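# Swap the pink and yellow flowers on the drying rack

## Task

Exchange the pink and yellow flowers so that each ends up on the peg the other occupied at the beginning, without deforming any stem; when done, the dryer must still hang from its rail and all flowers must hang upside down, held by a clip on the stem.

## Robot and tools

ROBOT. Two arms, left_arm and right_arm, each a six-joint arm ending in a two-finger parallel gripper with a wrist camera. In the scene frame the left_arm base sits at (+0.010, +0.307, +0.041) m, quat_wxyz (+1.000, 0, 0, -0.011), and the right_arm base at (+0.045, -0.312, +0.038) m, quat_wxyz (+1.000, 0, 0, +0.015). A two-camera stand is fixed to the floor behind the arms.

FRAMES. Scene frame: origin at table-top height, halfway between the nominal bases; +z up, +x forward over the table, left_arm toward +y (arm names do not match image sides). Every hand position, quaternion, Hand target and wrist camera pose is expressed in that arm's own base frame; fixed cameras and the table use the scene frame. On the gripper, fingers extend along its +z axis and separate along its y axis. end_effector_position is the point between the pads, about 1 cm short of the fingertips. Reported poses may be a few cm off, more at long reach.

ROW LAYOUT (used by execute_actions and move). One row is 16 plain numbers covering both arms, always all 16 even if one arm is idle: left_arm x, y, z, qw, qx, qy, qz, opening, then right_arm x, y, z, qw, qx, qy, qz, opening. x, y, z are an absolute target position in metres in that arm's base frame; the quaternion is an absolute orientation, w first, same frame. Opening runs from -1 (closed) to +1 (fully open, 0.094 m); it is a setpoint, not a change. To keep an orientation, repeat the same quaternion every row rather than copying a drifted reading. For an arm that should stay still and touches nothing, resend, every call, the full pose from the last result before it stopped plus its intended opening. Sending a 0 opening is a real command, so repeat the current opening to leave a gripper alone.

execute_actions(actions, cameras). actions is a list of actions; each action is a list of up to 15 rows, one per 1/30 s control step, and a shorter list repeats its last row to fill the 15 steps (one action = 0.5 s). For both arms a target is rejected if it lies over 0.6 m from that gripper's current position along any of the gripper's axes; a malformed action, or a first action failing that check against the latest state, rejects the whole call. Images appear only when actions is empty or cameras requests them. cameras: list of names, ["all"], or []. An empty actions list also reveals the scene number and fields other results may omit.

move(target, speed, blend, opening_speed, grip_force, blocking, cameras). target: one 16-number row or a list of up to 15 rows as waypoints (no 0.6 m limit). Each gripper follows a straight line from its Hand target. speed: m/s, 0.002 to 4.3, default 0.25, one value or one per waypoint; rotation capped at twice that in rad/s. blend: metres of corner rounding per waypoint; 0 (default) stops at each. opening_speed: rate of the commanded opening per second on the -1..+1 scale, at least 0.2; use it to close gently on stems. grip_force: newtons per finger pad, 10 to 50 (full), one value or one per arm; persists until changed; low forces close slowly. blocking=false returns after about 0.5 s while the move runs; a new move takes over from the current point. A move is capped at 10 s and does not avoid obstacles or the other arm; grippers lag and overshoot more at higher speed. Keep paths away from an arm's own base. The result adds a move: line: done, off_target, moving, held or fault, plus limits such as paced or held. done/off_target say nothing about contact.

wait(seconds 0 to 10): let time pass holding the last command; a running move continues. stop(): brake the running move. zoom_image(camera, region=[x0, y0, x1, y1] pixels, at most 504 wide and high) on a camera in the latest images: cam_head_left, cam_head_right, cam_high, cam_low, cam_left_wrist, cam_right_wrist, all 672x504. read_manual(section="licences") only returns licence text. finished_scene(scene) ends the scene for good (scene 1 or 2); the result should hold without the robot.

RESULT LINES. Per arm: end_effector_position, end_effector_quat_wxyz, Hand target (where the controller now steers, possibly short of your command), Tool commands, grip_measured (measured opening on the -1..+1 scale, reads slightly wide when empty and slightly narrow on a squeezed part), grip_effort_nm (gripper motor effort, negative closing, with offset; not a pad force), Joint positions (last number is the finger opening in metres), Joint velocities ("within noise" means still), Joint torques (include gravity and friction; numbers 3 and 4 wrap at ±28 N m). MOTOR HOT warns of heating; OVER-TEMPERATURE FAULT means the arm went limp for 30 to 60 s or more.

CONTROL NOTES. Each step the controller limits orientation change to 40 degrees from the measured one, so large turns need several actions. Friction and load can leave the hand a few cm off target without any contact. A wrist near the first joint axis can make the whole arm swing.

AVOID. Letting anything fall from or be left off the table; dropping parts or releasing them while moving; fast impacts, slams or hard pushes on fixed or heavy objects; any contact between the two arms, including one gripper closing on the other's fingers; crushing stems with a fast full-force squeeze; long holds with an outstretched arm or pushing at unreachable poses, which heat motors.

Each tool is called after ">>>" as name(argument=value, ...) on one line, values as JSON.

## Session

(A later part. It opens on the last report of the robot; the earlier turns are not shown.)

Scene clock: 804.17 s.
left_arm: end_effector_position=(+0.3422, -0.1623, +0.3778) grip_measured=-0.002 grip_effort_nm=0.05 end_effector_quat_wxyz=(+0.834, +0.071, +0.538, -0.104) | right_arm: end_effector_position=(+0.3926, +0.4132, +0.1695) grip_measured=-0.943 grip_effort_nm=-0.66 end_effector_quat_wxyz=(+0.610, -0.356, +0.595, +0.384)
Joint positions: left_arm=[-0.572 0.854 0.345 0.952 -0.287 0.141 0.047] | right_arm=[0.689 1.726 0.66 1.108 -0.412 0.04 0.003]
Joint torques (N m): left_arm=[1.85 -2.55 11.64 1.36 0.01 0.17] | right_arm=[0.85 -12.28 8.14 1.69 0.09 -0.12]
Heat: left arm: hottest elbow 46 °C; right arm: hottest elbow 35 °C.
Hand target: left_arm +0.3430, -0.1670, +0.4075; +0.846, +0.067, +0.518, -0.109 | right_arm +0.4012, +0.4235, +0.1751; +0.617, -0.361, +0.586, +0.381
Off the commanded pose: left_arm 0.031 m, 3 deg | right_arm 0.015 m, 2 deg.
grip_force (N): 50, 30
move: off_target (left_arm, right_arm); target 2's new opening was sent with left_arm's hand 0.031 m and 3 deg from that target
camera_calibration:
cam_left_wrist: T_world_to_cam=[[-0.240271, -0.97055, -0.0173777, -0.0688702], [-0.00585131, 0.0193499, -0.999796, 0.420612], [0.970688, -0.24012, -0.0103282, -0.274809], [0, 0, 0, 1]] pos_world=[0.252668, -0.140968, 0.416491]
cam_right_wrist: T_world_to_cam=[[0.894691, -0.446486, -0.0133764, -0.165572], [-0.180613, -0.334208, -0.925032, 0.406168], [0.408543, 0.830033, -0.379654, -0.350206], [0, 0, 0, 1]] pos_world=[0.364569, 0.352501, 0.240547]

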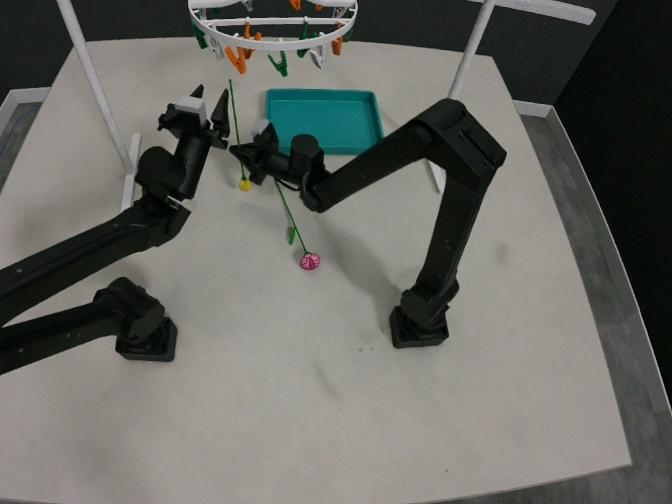

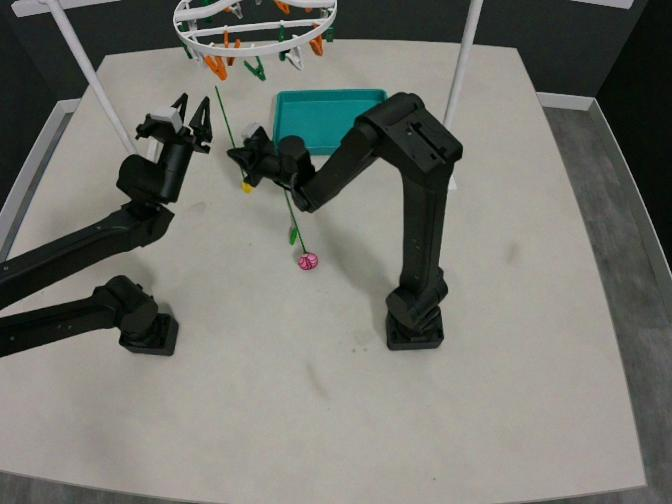

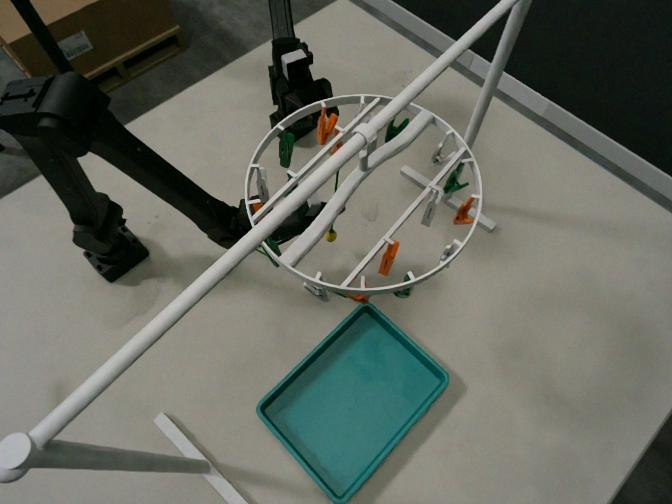

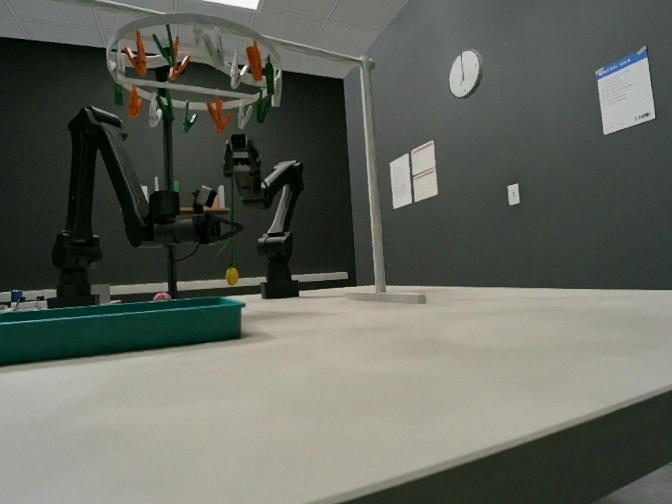

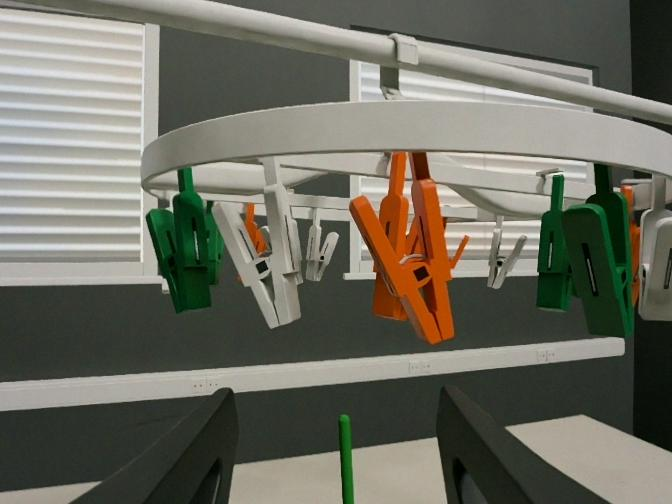

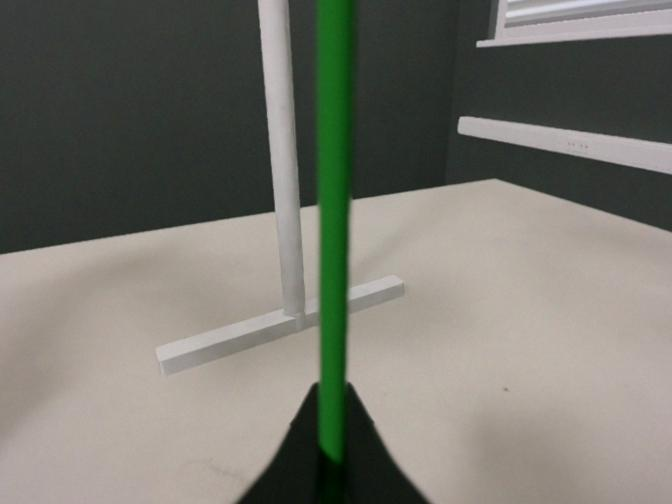

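>>> move(target=[0.386, -0.2015, 0.438, 0.8456, 0.0668, 0.5182, -0.1091, 0.064, 0.4018, 0.4240, 0.175, 0.6175, -0.3612, 0.5860, 0.3806, -1], speed=0.12, cameras=["cam_left_wrist", "cam_low"])

Scene clock: 837.30 s.
left_arm: end_effector_position=(+0.3794, -0.1931, +0.4137) grip_measured=+0.062 grip_effort_nm=0.05 end_effector_quat_wxyz=(+0.838, +0.069, +0.531, -0.106) | right_arm: end_effector_position=(+0.3926, +0.4132, +0.1695) grip_measured=-0.943 grip_effort_nm=-0.66 end_effector_quat_wxyz=(+0.610, -0.356, +0.595, +0.384)
Joint positions: left_arm=[-0.592 0.985 0.503 0.944 -0.304 0.151 0.05] | right_arm=[0.689 1.726 0.66 1.108 -0.412 0.04 0.003]
Joint torques (N m): left_arm=[1.85 -2.9 11.84 1.31 0.04 0.17] | right_arm=[0.85 -12.34 8.12 1.65 0.09 -0.12]
Heat: left arm: hottest elbow 51 °C; right arm: hottest elbow 37 °C.
Hand target: left_arm +0.3846, -0.2007, +0.4375; +0.846, +0.067, +0.518, -0.109 | right_arm +0.4012, +0.4235, +0.1751; +0.617, -0.361, +0.586, +0.381
Off the commanded pose: left_arm 0.027 m, 2 deg | right_arm 0.015 m, 2 deg.
grip_force (N): 50, 30
move: off_target (left_arm, right_arm)
camera_calibration:
cam_left_wrist: T_world_to_cam=[[-0.24134, -0.970361, -0.012412, -0.0907602], [0.00856953, 0.0106586, -0.999906, 0.45027], [0.970403, -0.241424, 0.0057432, -0.324753], [0, 0, 0, 1]] pos_world=[0.289379, -0.171273, 0.450967]
Images, in order (width x height): cam_low 672x504, cam_left_wrist 672x504.

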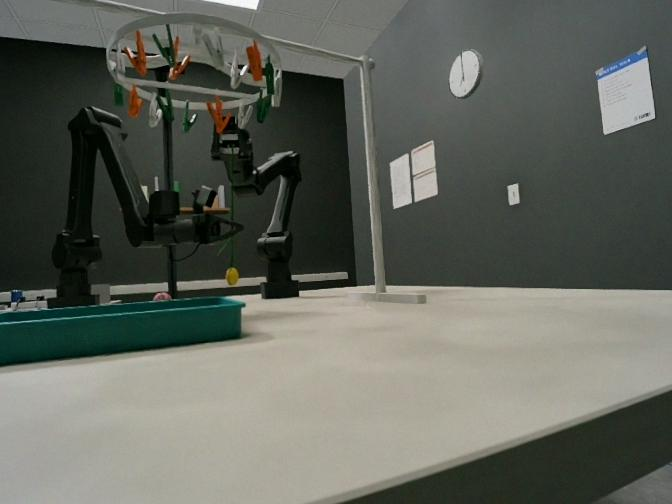

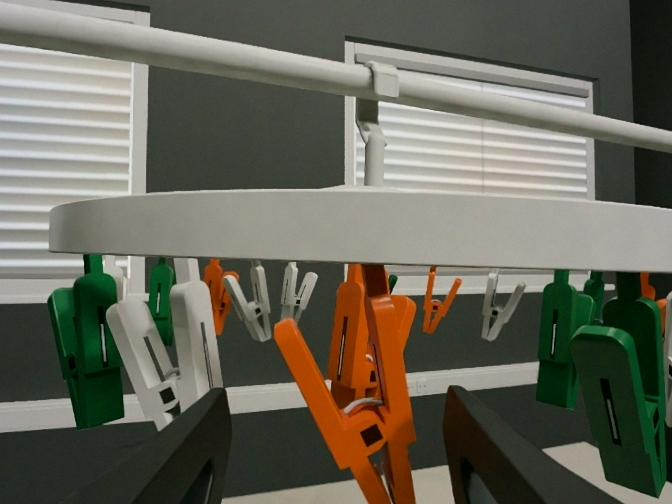

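>>> move(target=[0.4180, -0.2116, 0.4430, 0.8456, 0.0668, 0.5182, -0.1091, 0.064, 0.4018, 0.4240, 0.175, 0.6175, -0.3612, 0.5860, 0.3806, -1], speed=0.07, cameras=["cam_left_wrist", "cam_low"])

Scene clock: 845.07 s.
left_arm: end_effector_position=(+0.4086, -0.2109, +0.4153) grip_measured=+0.062 grip_effort_nm=0.06 end_effector_quat_wxyz=(+0.833, +0.079, +0.537, -0.105) | right_arm: end_effector_position=(+0.3926, +0.4132, +0.1695) grip_measured=-0.943 grip_effort_nm=-0.67 end_effector_quat_wxyz=(+0.610, -0.356, +0.595, +0.384)
Joint positions: left_arm=[-0.581 1.083 0.58 0.944 -0.281 0.151 0.05] | right_arm=[0.689 1.726 0.66 1.108 -0.412 0.04 0.003]
Joint torques (N m): left_arm=[3.31 -4.07 11.67 2.09 0.2 0] | right_arm=[1.08 -12.34 8.16 1.7 0.08 -0.14]
Heat: left arm: hottest elbow 53 °C; right arm: hottest elbow 37 °C.
Hand target: left_arm +0.4163, -0.2108, +0.4423; +0.846, +0.067, +0.518, -0.109 | right_arm +0.4012, +0.4235, +0.1751; +0.617, -0.361, +0.586, +0.381
Off the commanded pose: left_arm 0.029 m, 3 deg | right_arm 0.015 m, 2 deg.
grip_force (N): 50, 30
move: off_target (left_arm, right_arm)
camera_calibration:
cam_left_wrist: T_world_to_cam=[[-0.249777, -0.967873, -0.0288829, -0.0901034], [-0.00426985, 0.0309289, -0.999512, 0.461171], [0.968294, -0.249532, -0.011858, -0.350928], [0, 0, 0, 1]] pos_world=[0.319264, -0.18904, 0.454183]
Images, in order (width x height): cam_low 672x504, cam_left_wrist 672x504.

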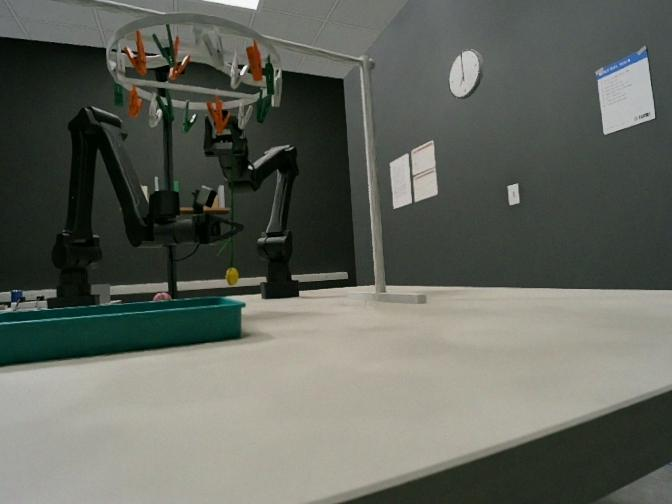

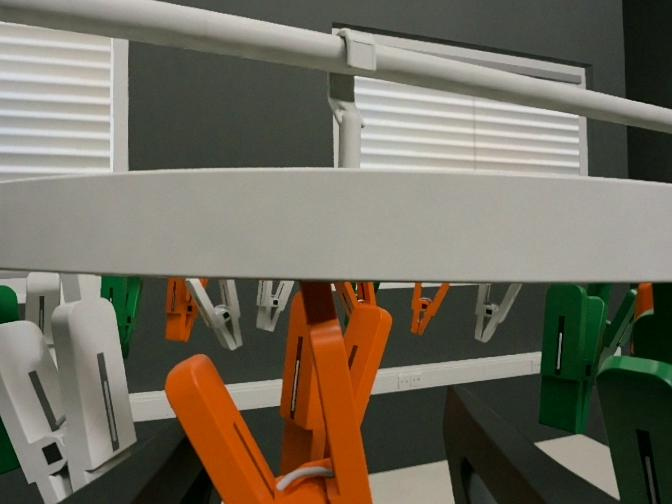

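>>> zoom_image(camera="cam_left_wrist", region=[100, 290, 400, 504])

Scaled by 1.680 from the camera's 672x504 image, which has a finer 960x720 frame.

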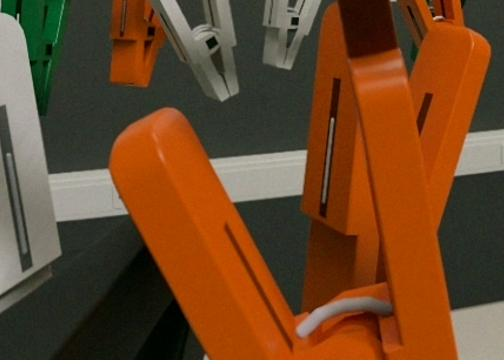

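>>> move(target=[[0.396, -0.2058, 0.4330, 0.8456, 0.0668, 0.5182, -0.1091, 0.064, 0.4018, 0.4240, 0.175, 0.6175, -0.3612, 0.5860, 0.3806, -1], [0.3994, -0.1900, 0.4350, 0.8456, 0.0668, 0.5182, -0.1091, 0.064, 0.4018, 0.4240, 0.175, 0.6175, -0.3612, 0.5860, 0.3806, -1]], speed=0.07, cameras=["cam_left_wrist"])

Scene clock: 854.67 s.
left_arm: end_effector_position=(+0.4003, -0.1946, +0.4306) grip_measured=+0.062 grip_effort_nm=0.05 end_effector_quat_wxyz=(+0.844, +0.072, +0.521, -0.107) | right_arm: end_effector_position=(+0.3926, +0.4132, +0.1695) grip_measured=-0.943 grip_effort_nm=-0.66 end_effector_quat_wxyz=(+0.610, -0.356, +0.595, +0.384)
Joint positions: left_arm=[-0.551 1.035 0.567 0.949 -0.257 0.144 0.05] | right_arm=[0.689 1.726 0.66 1.108 -0.412 0.04 0.003]
Joint torques (N m): left_arm=[3.25 -5.3 8.1 1.5 0.2 -0.06] | right_arm=[1.03 -12.28 8.12 1.66 0.07 -0.14]
Heat: left arm: hottest elbow 55 °C; right arm: hottest elbow 38 °C.
Hand target: left_arm +0.3994, -0.1901, +0.4350; +0.846, +0.067, +0.518, -0.109 | right_arm +0.4012, +0.4235, +0.1751; +0.617, -0.361, +0.586, +0.381
Off the commanded pose: left_arm 0.006 m, 1 deg | right_arm 0.015 m, 2 deg.
grip_force (N): 50, 30
move: off_target (right_arm)
camera_calibration:
cam_left_wrist: T_world_to_cam=[[-0.244348, -0.969468, -0.0206226, -0.0820921], [0.0340337, 0.0126801, -0.99934, 0.456968], [0.96909, -0.244889, 0.0298962, -0.356015], [0, 0, 0, 1]] pos_world=[0.309399, -0.172564, 0.465617]
Images, in order (width x height): cam_left_wrist 672x504.

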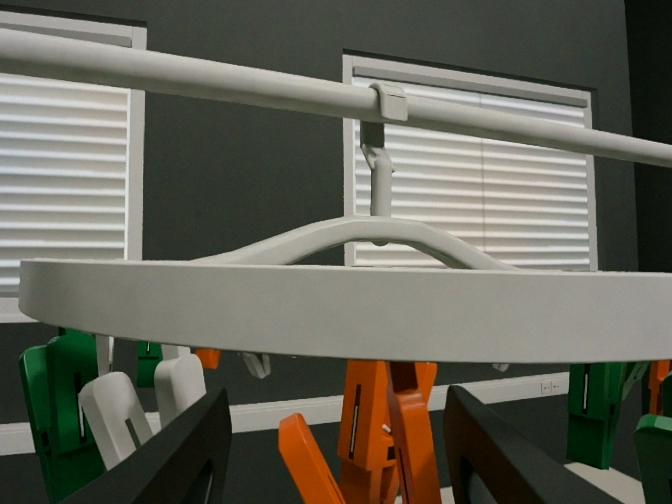

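>>> move(target=[[0.3994, -0.1990, 0.4180, 0.8456, 0.0668, 0.5182, -0.1091, 0.064, 0.4018, 0.4240, 0.175, 0.6175, -0.3612, 0.5860, 0.3806, -1]], speed=0.07, cameras=["cam_left_wrist"])

Scene clock: 862.00 s.
left_arm: end_effector_position=(+0.4001, -0.1948, +0.4175) grip_measured=+0.062 grip_effort_nm=0.05 end_effector_quat_wxyz=(+0.844, +0.067, +0.522, -0.105) | right_arm: end_effector_position=(+0.3926, +0.4132, +0.1695) grip_measured=-0.943 grip_effort_nm=-0.67 end_effector_quat_wxyz=(+0.610, -0.356, +0.595, +0.384)
Joint positions: left_arm=[-0.558 1.06 0.544 0.996 -0.273 0.143 0.05] | right_arm=[0.689 1.726 0.66 1.108 -0.412 0.04 0.003]
Joint torques (N m): left_arm=[1.85 -3.72 8.01 2.51 0.01 0.08] | right_arm=[0.73 -12.22 8.14 1.68 0.08 -0.13]
Heat: left arm: hottest elbow 55 °C; right arm: hottest elbow 38 °C.
Hand target: left_arm +0.3994, -0.1990, +0.4179; +0.845, +0.067, +0.518, -0.109 | right_arm +0.4012, +0.4235, +0.1751; +0.617, -0.361, +0.586, +0.381
Off the commanded pose: left_arm 0.004 m, 1 deg | right_arm 0.015 m, 2 deg.
grip_force (N): 50, 30
move: off_target (right_arm)
camera_calibration:
cam_left_wrist: T_world_to_cam=[[-0.236998, -0.97143, -0.0124923, -0.0892783], [0.0296282, 0.00562548, -0.999545, 0.444333], [0.971058, -0.23726, 0.0274485, -0.353864], [0, 0, 0, 1]] pos_world=[0.309299, -0.173185, 0.452729]
Images, in order (width x height): cam_left_wrist 672x504.

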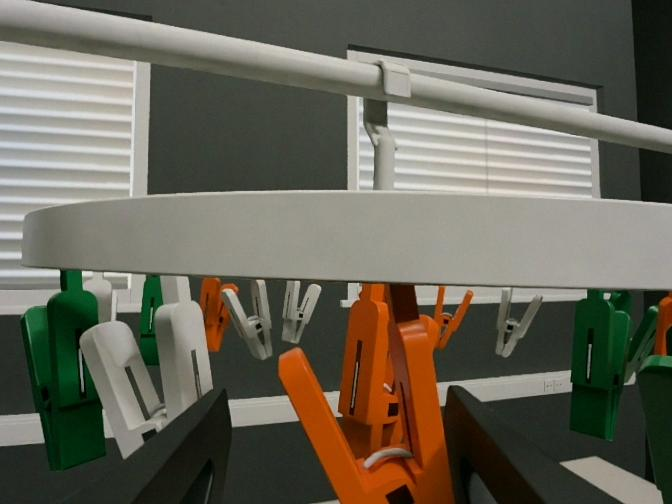

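>>> move(target=[[0.4110, -0.2080, 0.4300, 0.8456, 0.0668, 0.5182, -0.1091, 0.064, 0.4018, 0.4240, 0.175, 0.6175, -0.3612, 0.5860, 0.3806, -1]], speed=0.07, cameras=["cam_left_wrist"])

Scene clock: 867.67 s.
left_arm: end_effector_position=(+0.4047, -0.1992, +0.4080) grip_measured=+0.062 grip_effort_nm=0.05 end_effector_quat_wxyz=(+0.838, +0.070, +0.531, -0.104) | right_arm: end_effector_position=(+0.3926, +0.4132, +0.1695) grip_measured=-0.943 grip_effort_nm=-0.66 end_effector_quat_wxyz=(+0.610, -0.356, +0.595, +0.384)
Joint positions: left_arm=[-0.562 1.082 0.544 0.996 -0.278 0.143 0.05] | right_arm=[0.689 1.726 0.66 1.108 -0.412 0.04 0.003]
Joint torques (N m): left_arm=[1.79 -3.96 11.37 1.46 0 0.1] | right_arm=[0.97 -12.28 8.12 1.69 0.08 -0.13]
Heat: left arm: hottest elbow 56 °C; right arm: hottest elbow 38 °C.
Hand target: left_arm +0.4097, -0.2074, +0.4296; +0.846, +0.067, +0.518, -0.109 | right_arm +0.4012, +0.4235, +0.1751; +0.617, -0.361, +0.586, +0.381
Off the commanded pose: left_arm 0.024 m, 2 deg | right_arm 0.015 m, 2 deg.
grip_force (N): 50, 30
move: off_target (left_arm, right_arm)
camera_calibration:
cam_left_wrist: T_world_to_cam=[[-0.237736, -0.971172, -0.0174958, -0.0901702], [0.00976882, 0.0156207, -0.99983, 0.444892], [0.971281, -0.237867, 0.00577359, -0.350429], [0, 0, 0, 1]] pos_world=[0.314582, -0.177876, 0.445262]
Images, in order (width x height): cam_left_wrist 672x504.

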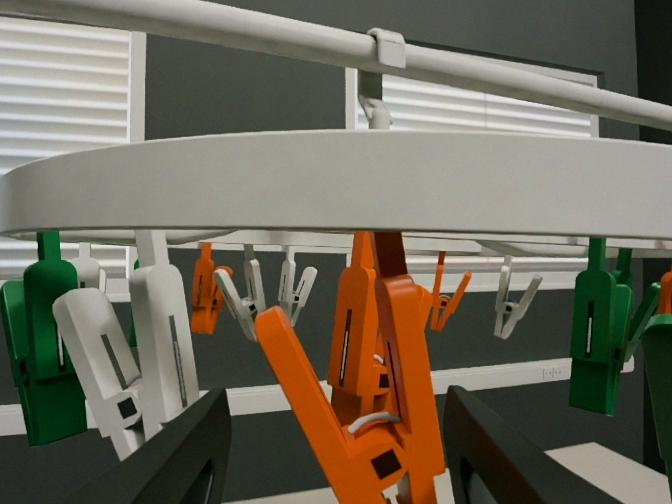

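>>> move(target=[[0.4210, -0.2125, 0.4490, 0.8456, 0.0668, 0.5182, -0.1091, 0.064, 0.4018, 0.4240, 0.175, 0.6175, -0.3612, 0.5860, 0.3806, -1]], speed=0.07, cameras=["cam_left_wrist"])

Scene clock: 873.63 s.
left_arm: end_effector_position=(+0.4138, -0.2049, +0.4256) grip_measured=+0.062 grip_effort_nm=0.05 end_effector_quat_wxyz=(+0.838, +0.070, +0.531, -0.104) | right_arm: end_effector_position=(+0.3926, +0.4132, +0.1695) grip_measured=-0.943 grip_effort_nm=-0.67 end_effector_quat_wxyz=(+0.610, -0.356, +0.595, +0.384)
Joint positions: left_arm=[-0.562 1.084 0.599 0.944 -0.278 0.143 0.05] | right_arm=[0.689 1.726 0.66 1.108 -0.412 0.04 0.003]
Joint torques (N m): left_arm=[2.2 -4.13 11.81 1.4 0.17 0.08] | right_arm=[0.85 -12.34 8.12 1.68 0.09 -0.11]
Heat: left arm: hottest elbow 58 °C; right arm: hottest elbow 38 °C.
Hand target: left_arm +0.4196, -0.2118, +0.4484; +0.846, +0.067, +0.518, -0.109 | right_arm +0.4012, +0.4235, +0.1751; +0.617, -0.361, +0.586, +0.381
Off the commanded pose: left_arm 0.026 m, 2 deg | right_arm 0.015 m, 2 deg.
grip_force (N): 50, 30
move: off_target (left_arm, right_arm)
camera_calibration:
cam_left_wrist: T_world_to_cam=[[-0.237833, -0.971146, -0.01762, -0.0931406], [0.00950891, 0.0158117, -0.99983, 0.462609], [0.971259, -0.23796, 0.005474, -0.360596], [0, 0, 0, 1]] pos_world=[0.323682, -0.183575, 0.462863]
Images, in order (width x height): cam_left_wrist 672x504.

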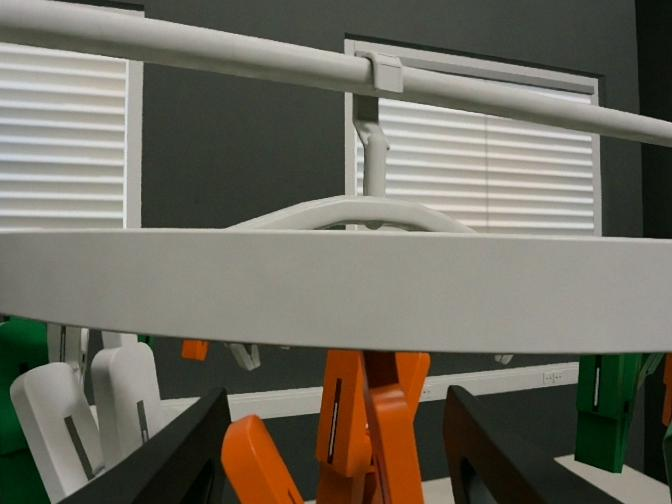

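>>> move(target=[[0.4150, -0.1955, 0.4190, 0.8456, 0.0668, 0.5182, -0.1091, 0.064, 0.4018, 0.4240, 0.175, 0.6175, -0.3612, 0.5860, 0.3806, -1]], speed=0.05, cameras=["cam_left_wrist"])

Scene clock: 880.20 s.
left_arm: end_effector_position=(+0.4119, -0.1982, +0.4190) grip_measured=+0.062 grip_effort_nm=0.05 end_effector_quat_wxyz=(+0.843, +0.072, +0.521, -0.107) | right_arm: end_effector_position=(+0.3926, +0.4132, +0.1695) grip_measured=-0.943 grip_effort_nm=-0.66 end_effector_quat_wxyz=(+0.610, -0.356, +0.595, +0.384)
Joint positions: left_arm=[-0.541 1.094 0.572 1 -0.247 0.138 0.05] | right_arm=[0.689 1.726 0.66 1.108 -0.412 0.04 0.003]
Joint torques (N m): left_arm=[3.25 -4.07 7.95 2.54 0.21 -0.05] | right_arm=[0.56 -12.45 8.14 1.73 0.07 -0.13]
Heat: left arm: hottest elbow 58 °C; right arm: hottest elbow 39 °C.
Hand target: left_arm +0.4150, -0.1954, +0.4191; +0.846, +0.067, +0.518, -0.109 | right_arm +0.4013, +0.4235, +0.1751; +0.618, -0.361, +0.586, +0.381
Off the commanded pose: left_arm 0.004 m, 1 deg | right_arm 0.015 m, 2 deg.
grip_force (N): 50, 30
move: off_target (right_arm)
camera_calibration:
cam_left_wrist: T_world_to_cam=[[-0.245593, -0.969155, -0.0205682, -0.0824046], [0.0320023, 0.0131004, -0.999402, 0.445977], [0.968845, -0.246104, 0.0277978, -0.367146], [0, 0, 0, 1]] pos_world=[0.321197, -0.176061, 0.454221]
Images, in order (width x height): cam_left_wrist 672x504.

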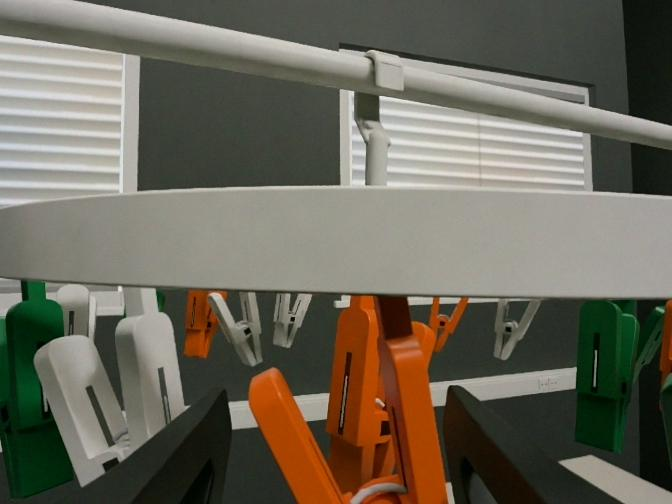

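>>> move(target=[[0.4150, -0.1955, 0.4190, 0.8456, 0.0668, 0.5182, -0.1091, -0.35, 0.4018, 0.4240, 0.175, 0.6175, -0.3612, 0.5860, 0.3806, -1]], speed=0.05, opening_speed=0.3, cameras=["cam_left_wrist"])

Scene clock: 888.73 s.
left_arm: end_effector_position=(+0.4119, -0.1982, +0.4190) grip_measured=-0.348 grip_effort_nm=-0.12 end_effector_quat_wxyz=(+0.843, +0.072, +0.521, -0.107) | right_arm: end_effector_position=(+0.3926, +0.4132, +0.1695) grip_measured=-0.943 grip_effort_nm=-0.66 end_effector_quat_wxyz=(+0.610, -0.356, +0.595, +0.384)
Joint positions: left_arm=[-0.541 1.094 0.572 1 -0.247 0.137 0.031] | right_arm=[0.689 1.726 0.66 1.108 -0.412 0.04 0.003]
Joint torques (N m): left_arm=[3.31 -4.07 7.98 2.48 0.21 -0.07] | right_arm=[0.97 -12.28 8.09 1.63 0.07 -0.12]
Heat: left arm: hottest elbow 56 °C; right arm: hottest elbow 39 °C.
Hand target: left_arm +0.4150, -0.1954, +0.4191; +0.846, +0.067, +0.518, -0.109 | right_arm +0.4013, +0.4235, +0.1751; +0.618, -0.361, +0.586, +0.381
Off the commanded pose: left_arm 0.004 m, 1 deg | right_arm 0.015 m, 2 deg.
grip_force (N): 50, 30
move: off_target (right_arm)
camera_calibration:
cam_left_wrist: T_world_to_cam=[[-0.245797, -0.969112, -0.0201636, -0.082515], [0.0319012, 0.0127029, -0.99941, 0.445944], [0.968796, -0.246296, 0.0277935, -0.367162], [0, 0, 0, 1]] pos_world=[0.321197, -0.176061, 0.454221]
Images, in order (width x height): cam_left_wrist 672x504.

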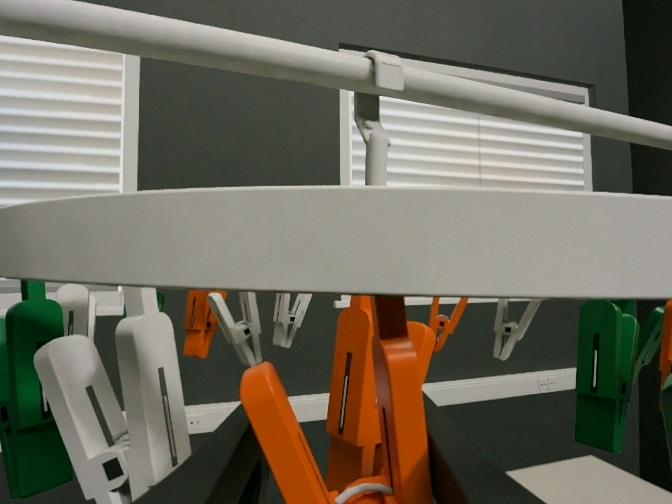

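>>> move(target=[[0.4150, -0.1955, 0.4190, 0.8456, 0.0668, 0.5182, -0.1091, -0.75, 0.4018, 0.4240, 0.175, 0.6175, -0.3612, 0.5860, 0.3806, -1]], speed=0.05, opening_speed=0.25, cameras=["cam_left_wrist", "cam_low", "cam_high", "cam_head_left", "cam_right_wrist"])

>>> zoom_image(camera="cam_low", region=[190, 70, 290, 210])

>>> zoom_image(camera="cam_high", region=[270, 90, 390, 220])

>>> zoom_image(camera="cam_head_left", region=[200, 20, 290, 110])

Scene clock: 893.33 s.
left_arm: end_effector_position=(+0.4119, -0.1983, +0.4190) grip_measured=-0.601 grip_effort_nm=-1.05 end_effector_quat_wxyz=(+0.843, +0.073, +0.521, -0.107) | right_arm: end_effector_position=(+0.3926, +0.4132, +0.1695) grip_measured=-0.943 grip_effort_nm=-0.66 end_effector_quat_wxyz=(+0.610, -0.356, +0.595, +0.384)
Joint positions: left_arm=[-0.541 1.094 0.572 1 -0.246 0.137 0.019] | right_arm=[0.689 1.726 0.66 1.108 -0.412 0.04 0.003]
Joint torques (N m): left_arm=[3.19 -4.13 7.97 2.48 0.19 -0.07] | right_arm=[1.03 -12.34 8.16 1.65 0.08 -0.13]
Heat: left arm: hottest elbow 56 °C; right arm: hottest elbow 39 °C.
Hand target: left_arm +0.4150, -0.1954, +0.4191; +0.846, +0.067, +0.518, -0.109 | right_arm +0.4013, +0.4235, +0.1751; +0.618, -0.361, +0.586, +0.381
Off the commanded pose: left_arm 0.004 m, 1 deg | right_arm 0.015 m, 2 deg.
grip_force (N): 50, 30
move: off_target (right_arm)
camera_calibration:
cam_left_wrist: T_world_to_cam=[[-0.246092, -0.969032, -0.0203933, -0.0823014], [0.0320607, 0.0128904, -0.999403, 0.445922], [0.968716, -0.246599, 0.0278956, -0.367235], [0, 0, 0, 1]] pos_world=[0.321197, -0.176061, 0.454221]
cam_right_wrist: T_world_to_cam=[[0.894522, -0.44682, -0.0134634, -0.165372], [-0.180802, -0.334089, -0.925038, 0.406196], [0.408828, 0.829901, -0.379636, -0.350267], [0, 0, 0, 1]] pos_world=[0.364569, 0.352501, 0.240547]
Images, in order (width x height): cam_head_left 672x504, cam_high 672x504, cam_low 672x504, cam_left_wrist 672x504, cam_right_wrist 672x504.

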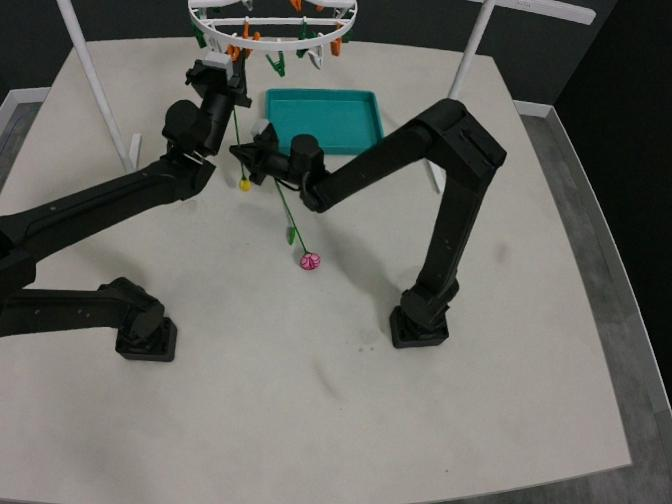

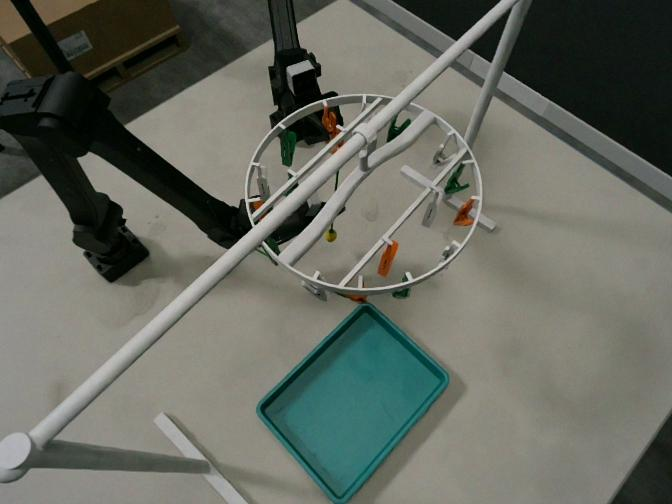

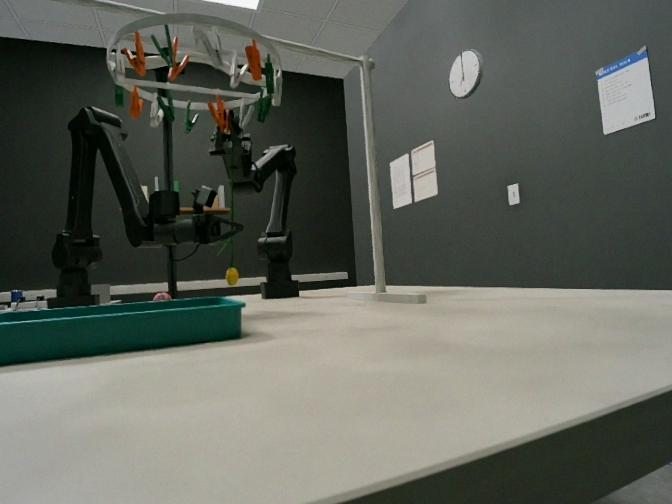

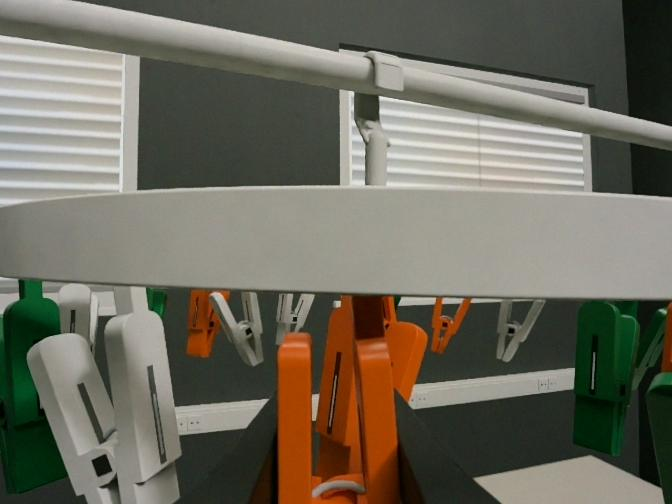

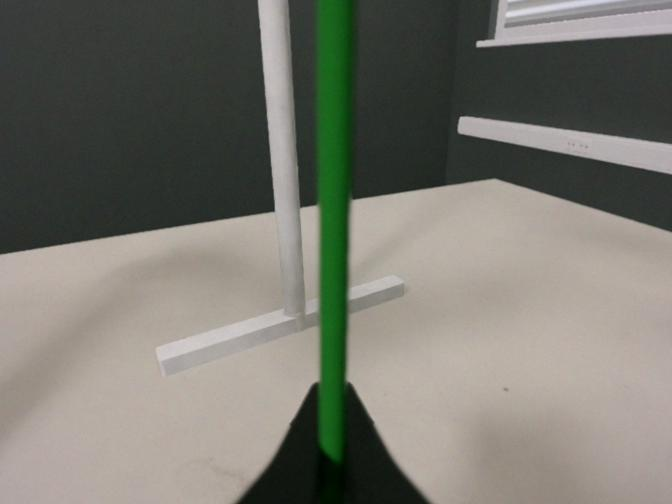

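Scaled by 3.600 from the camera's 672x504 image, which has a finer 960x720 frame.

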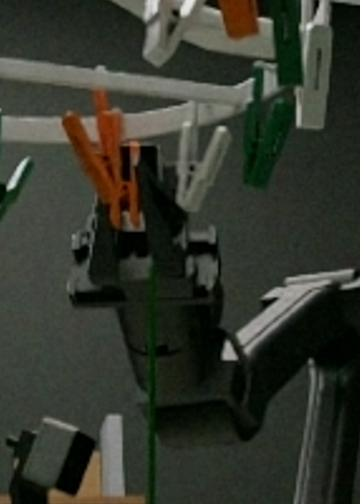

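Scaled by 3.877 from the camera's 672x504 image, which has a finer 960x720 frame.

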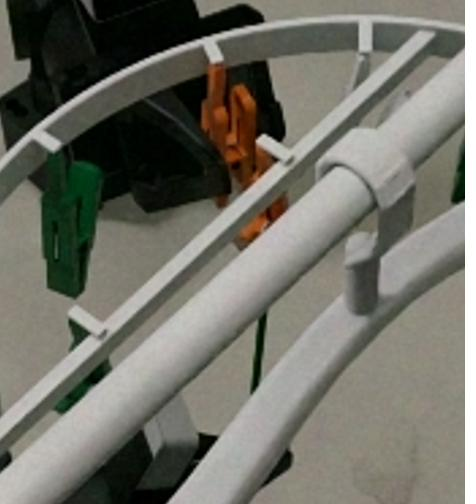

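Scaled by 5.600 from the camera's 672x504 image, which has a finer 960x720 frame.

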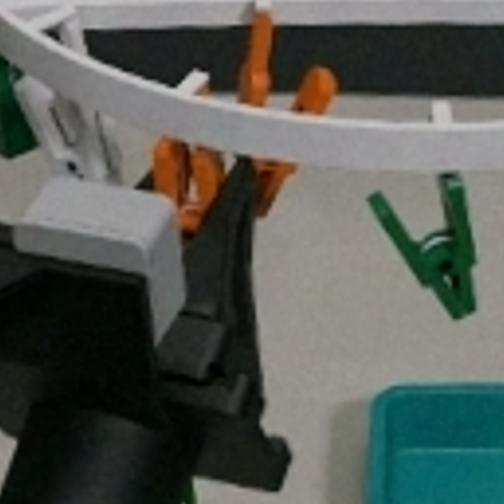

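>>> move(target=[[0.4150, -0.1955, 0.4190, 0.8456, 0.0668, 0.5182, -0.1091, -0.75, 0.3860, 0.3985, 0.175, 0.6175, -0.3612, 0.5860, 0.3806, -1]], speed=0.04, cameras=["cam_low", "cam_high", "cam_right_wrist"])

>>> zoom_image(camera="cam_low", region=[190, 90, 270, 180])

>>> zoom_image(camera="cam_high", region=[310, 110, 370, 200])

Scene clock: 907.20 s.
left_arm: end_effector_position=(+0.4119, -0.1983, +0.4190) grip_measured=-0.602 grip_effort_nm=-1.06 end_effector_quat_wxyz=(+0.843, +0.073, +0.521, -0.107) | right_arm: end_effector_position=(+0.3855, +0.4049, +0.1718) grip_measured=-0.943 grip_effort_nm=-0.67 end_effector_quat_wxyz=(+0.609, -0.360, +0.592, +0.387)
Joint positions: left_arm=[-0.541 1.094 0.572 1 -0.246 0.137 0.019] | right_arm=[0.68 1.704 0.633 1.116 -0.432 0.04 0.003]
Joint torques (N m): left_arm=[3.31 -4.13 7.97 2.5 0.19 -0.06] | right_arm=[-0.5 -14.15 4.44 2.61 -0.07 -0.12]
Heat: left arm: hottest elbow 54 °C; right arm: hottest elbow 39 °C.
Hand target: left_arm +0.4150, -0.1954, +0.4191; +0.846, +0.067, +0.518, -0.109 | right_arm +0.3860, +0.3987, +0.1751; +0.617, -0.361, +0.586, +0.381
Off the commanded pose: left_arm 0.004 m, 1 deg | right_arm 0.007 m, 1 deg.
grip_force (N): 50, 30
move: done
camera_calibration:
cam_right_wrist: T_world_to_cam=[[0.89943, -0.436908, -0.0116678, -0.16883], [-0.174911, -0.335356, -0.925712, 0.40252], [0.400538, 0.834654, -0.378049, -0.338574], [0, 0, 0, 1]] pos_world=[0.357868, 0.343816, 0.24265]
Images, in order (width x height): cam_high 672x504, cam_low 672x504, cam_right_wrist 672x504.

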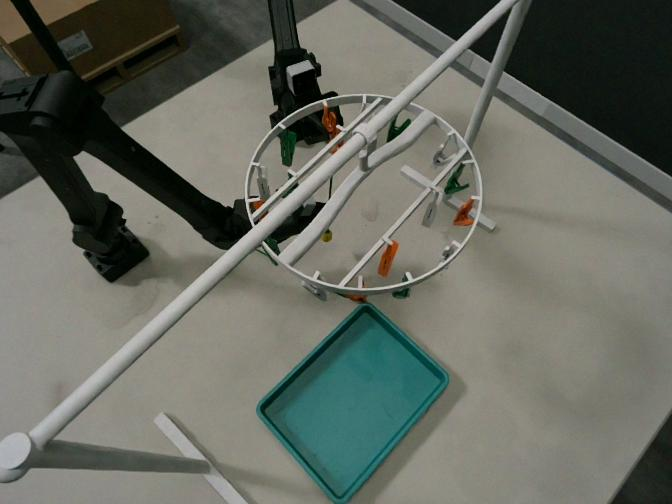

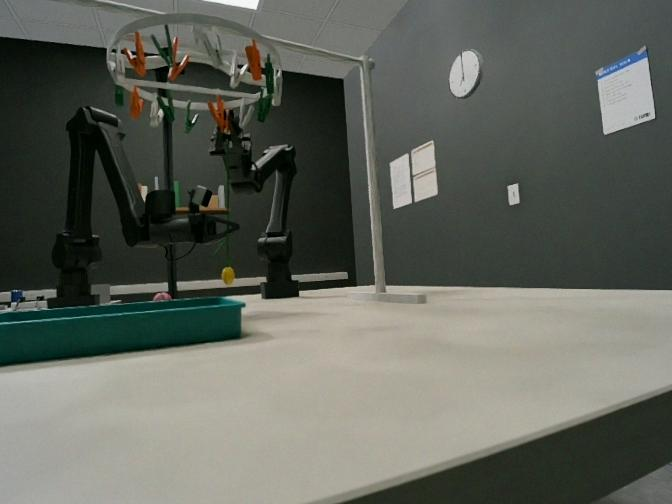

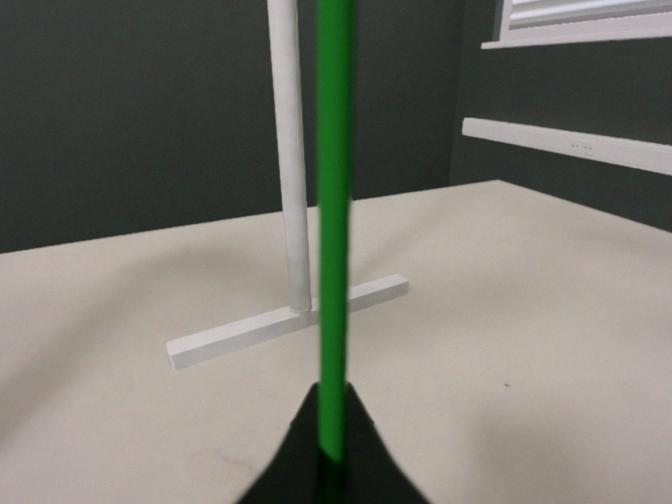

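Scaled by 5.600 from the camera's 672x504 image, which has a finer 960x720 frame.

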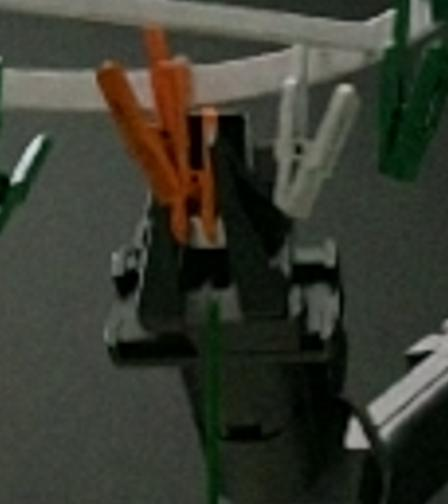

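Scaled by 5.600 from the camera's 672x504 image, which has a finer 960x720 frame.

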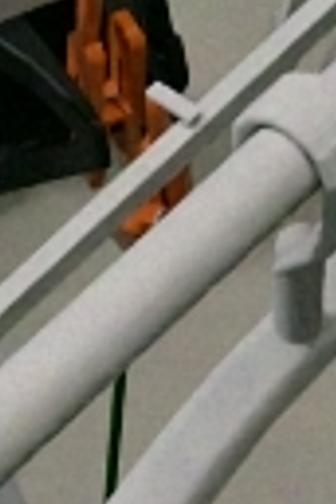

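>>> move(target=[[0.4150, -0.1955, 0.4190, 0.8456, 0.0668, 0.5182, -0.1091, -0.75, 0.3855, 0.3900, 0.177, 0.6175, -0.3612, 0.5860, 0.3806, -1]], speed=0.04, cameras=["cam_low"])

>>> zoom_image(camera="cam_low", region=[190, 90, 270, 180])

Scene clock: 911.40 s.
left_arm: end_effector_position=(+0.4119, -0.1983, +0.4190) grip_measured=-0.602 grip_effort_nm=-1.06 end_effector_quat_wxyz=(+0.843, +0.073, +0.521, -0.107) | right_arm: end_effector_position=(+0.3851, +0.3963, +0.1737) grip_measured=-0.943 grip_effort_nm=-0.66 end_effector_quat_wxyz=(+0.609, -0.360, +0.592, +0.387)
Joint positions: left_arm=[-0.541 1.094 0.572 1 -0.246 0.137 0.019] | right_arm=[0.664 1.688 0.617 1.116 -0.448 0.04 0.003]
Joint torques (N m): left_arm=[3.25 -4.13 7.98 2.5 0.19 -0.07] | right_arm=[-0.44 -13.74 4.37 2.63 -0.09 -0.11]
Heat: left arm: hottest elbow 54 °C; right arm: hottest elbow 39 °C.
Hand target: left_arm +0.4150, -0.1954, +0.4191; +0.846, +0.067, +0.518, -0.109 | right_arm +0.3855, +0.3902, +0.1768; +0.617, -0.361, +0.586, +0.381
Off the commanded pose: left_arm 0.004 m, 1 deg | right_arm 0.007 m, 1 deg.
grip_force (N): 50, 30
move: done
Images, in order (width x height): cam_low 672x504.

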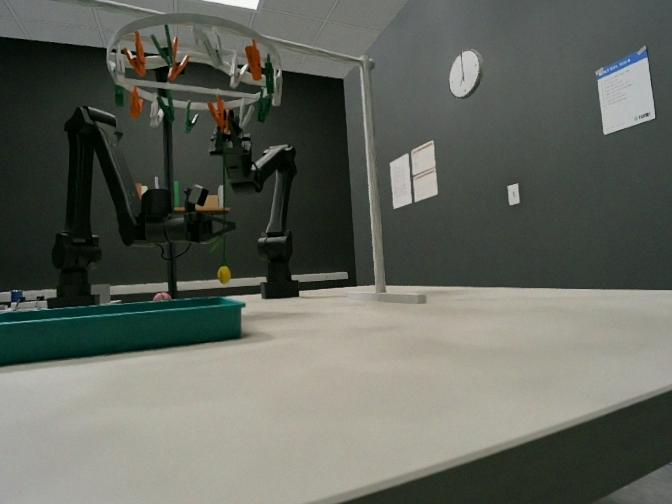

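Scaled by 5.600 from the camera's 672x504 image, which has a finer 960x720 frame.

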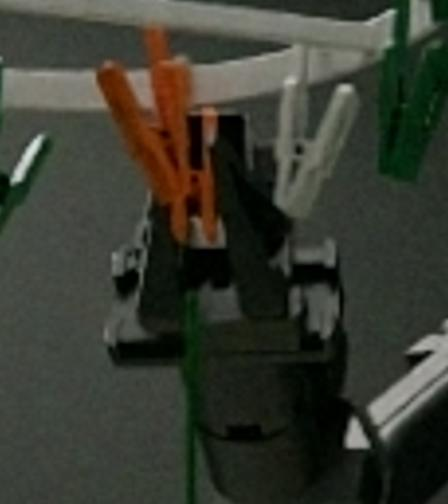

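>>> move(target=[[0.4150, -0.1955, 0.4190, 0.8456, 0.0668, 0.5182, -0.1091, -0.75, 0.3865, 0.3935, 0.199, 0.6175, -0.3612, 0.5860, 0.3806, -1]], speed=0.04, cameras=["cam_low", "cam_high"])

>>> zoom_image(camera="cam_low", region=[200, 100, 250, 160])

>>> zoom_image(camera="cam_high", region=[310, 110, 370, 200])

Scene clock: 920.67 s.
left_arm: end_effector_position=(+0.4119, -0.1983, +0.4190) grip_measured=-0.602 grip_effort_nm=-1.06 end_effector_quat_wxyz=(+0.843, +0.073, +0.521, -0.107) | right_arm: end_effector_position=(+0.3831, +0.3942, +0.1946) grip_measured=-0.943 grip_effort_nm=-0.66 end_effector_quat_wxyz=(+0.612, -0.359, +0.589, +0.387)
Joint positions: left_arm=[-0.541 1.094 0.572 1 -0.246 0.137 0.019] | right_arm=[0.663 1.623 0.617 1.059 -0.447 0.04 0.003]
Joint torques (N m): left_arm=[3.31 -4.07 7.95 2.48 0.19 -0.07] | right_arm=[0.32 -13.1 6.09 1.69 0.09 -0.11]
Heat: left arm: hottest elbow 54 °C; right arm: hottest elbow 38 °C.
Hand target: left_arm +0.4150, -0.1954, +0.4191; +0.846, +0.067, +0.518, -0.109 | right_arm +0.3864, +0.3934, +0.1990; +0.618, -0.361, +0.586, +0.381
Off the commanded pose: left_arm 0.004 m, 1 deg | right_arm 0.006 m, 1 deg.
grip_force (N): 50, 30
move: done
Images, in order (width x height): cam_high 672x504, cam_low 672x504.

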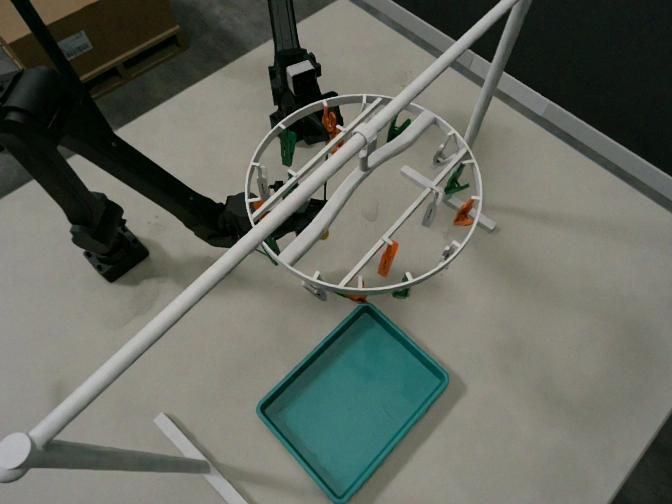

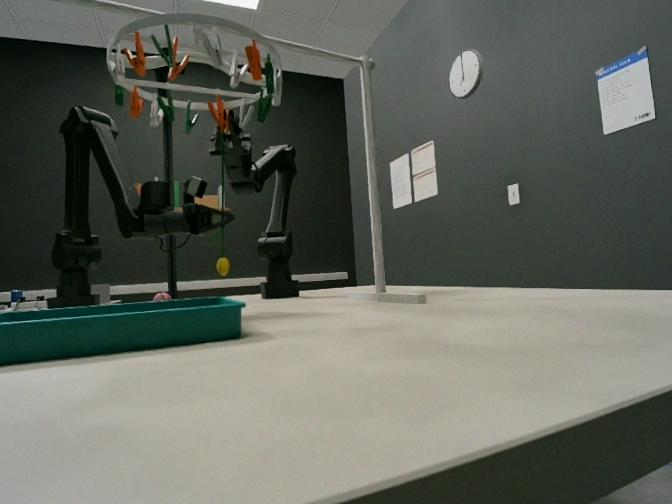

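Scaled by 8.400 from the camera's 672x504 image, which has a finer 960x720 frame.

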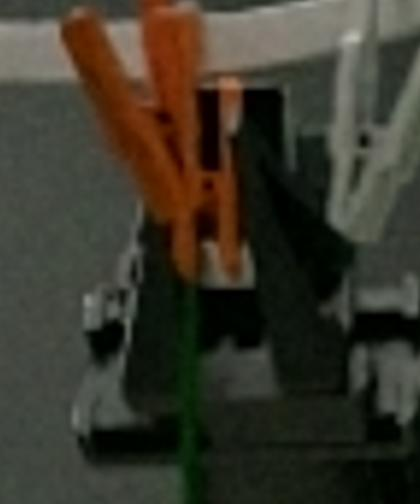

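Scaled by 5.600 from the camera's 672x504 image, which has a finer 960x720 frame.

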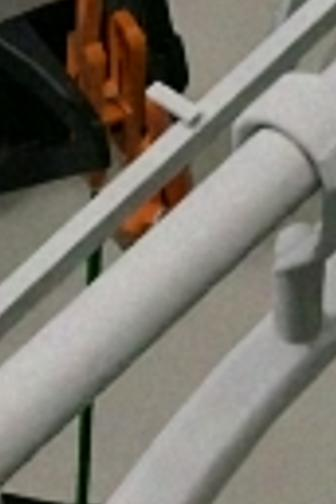

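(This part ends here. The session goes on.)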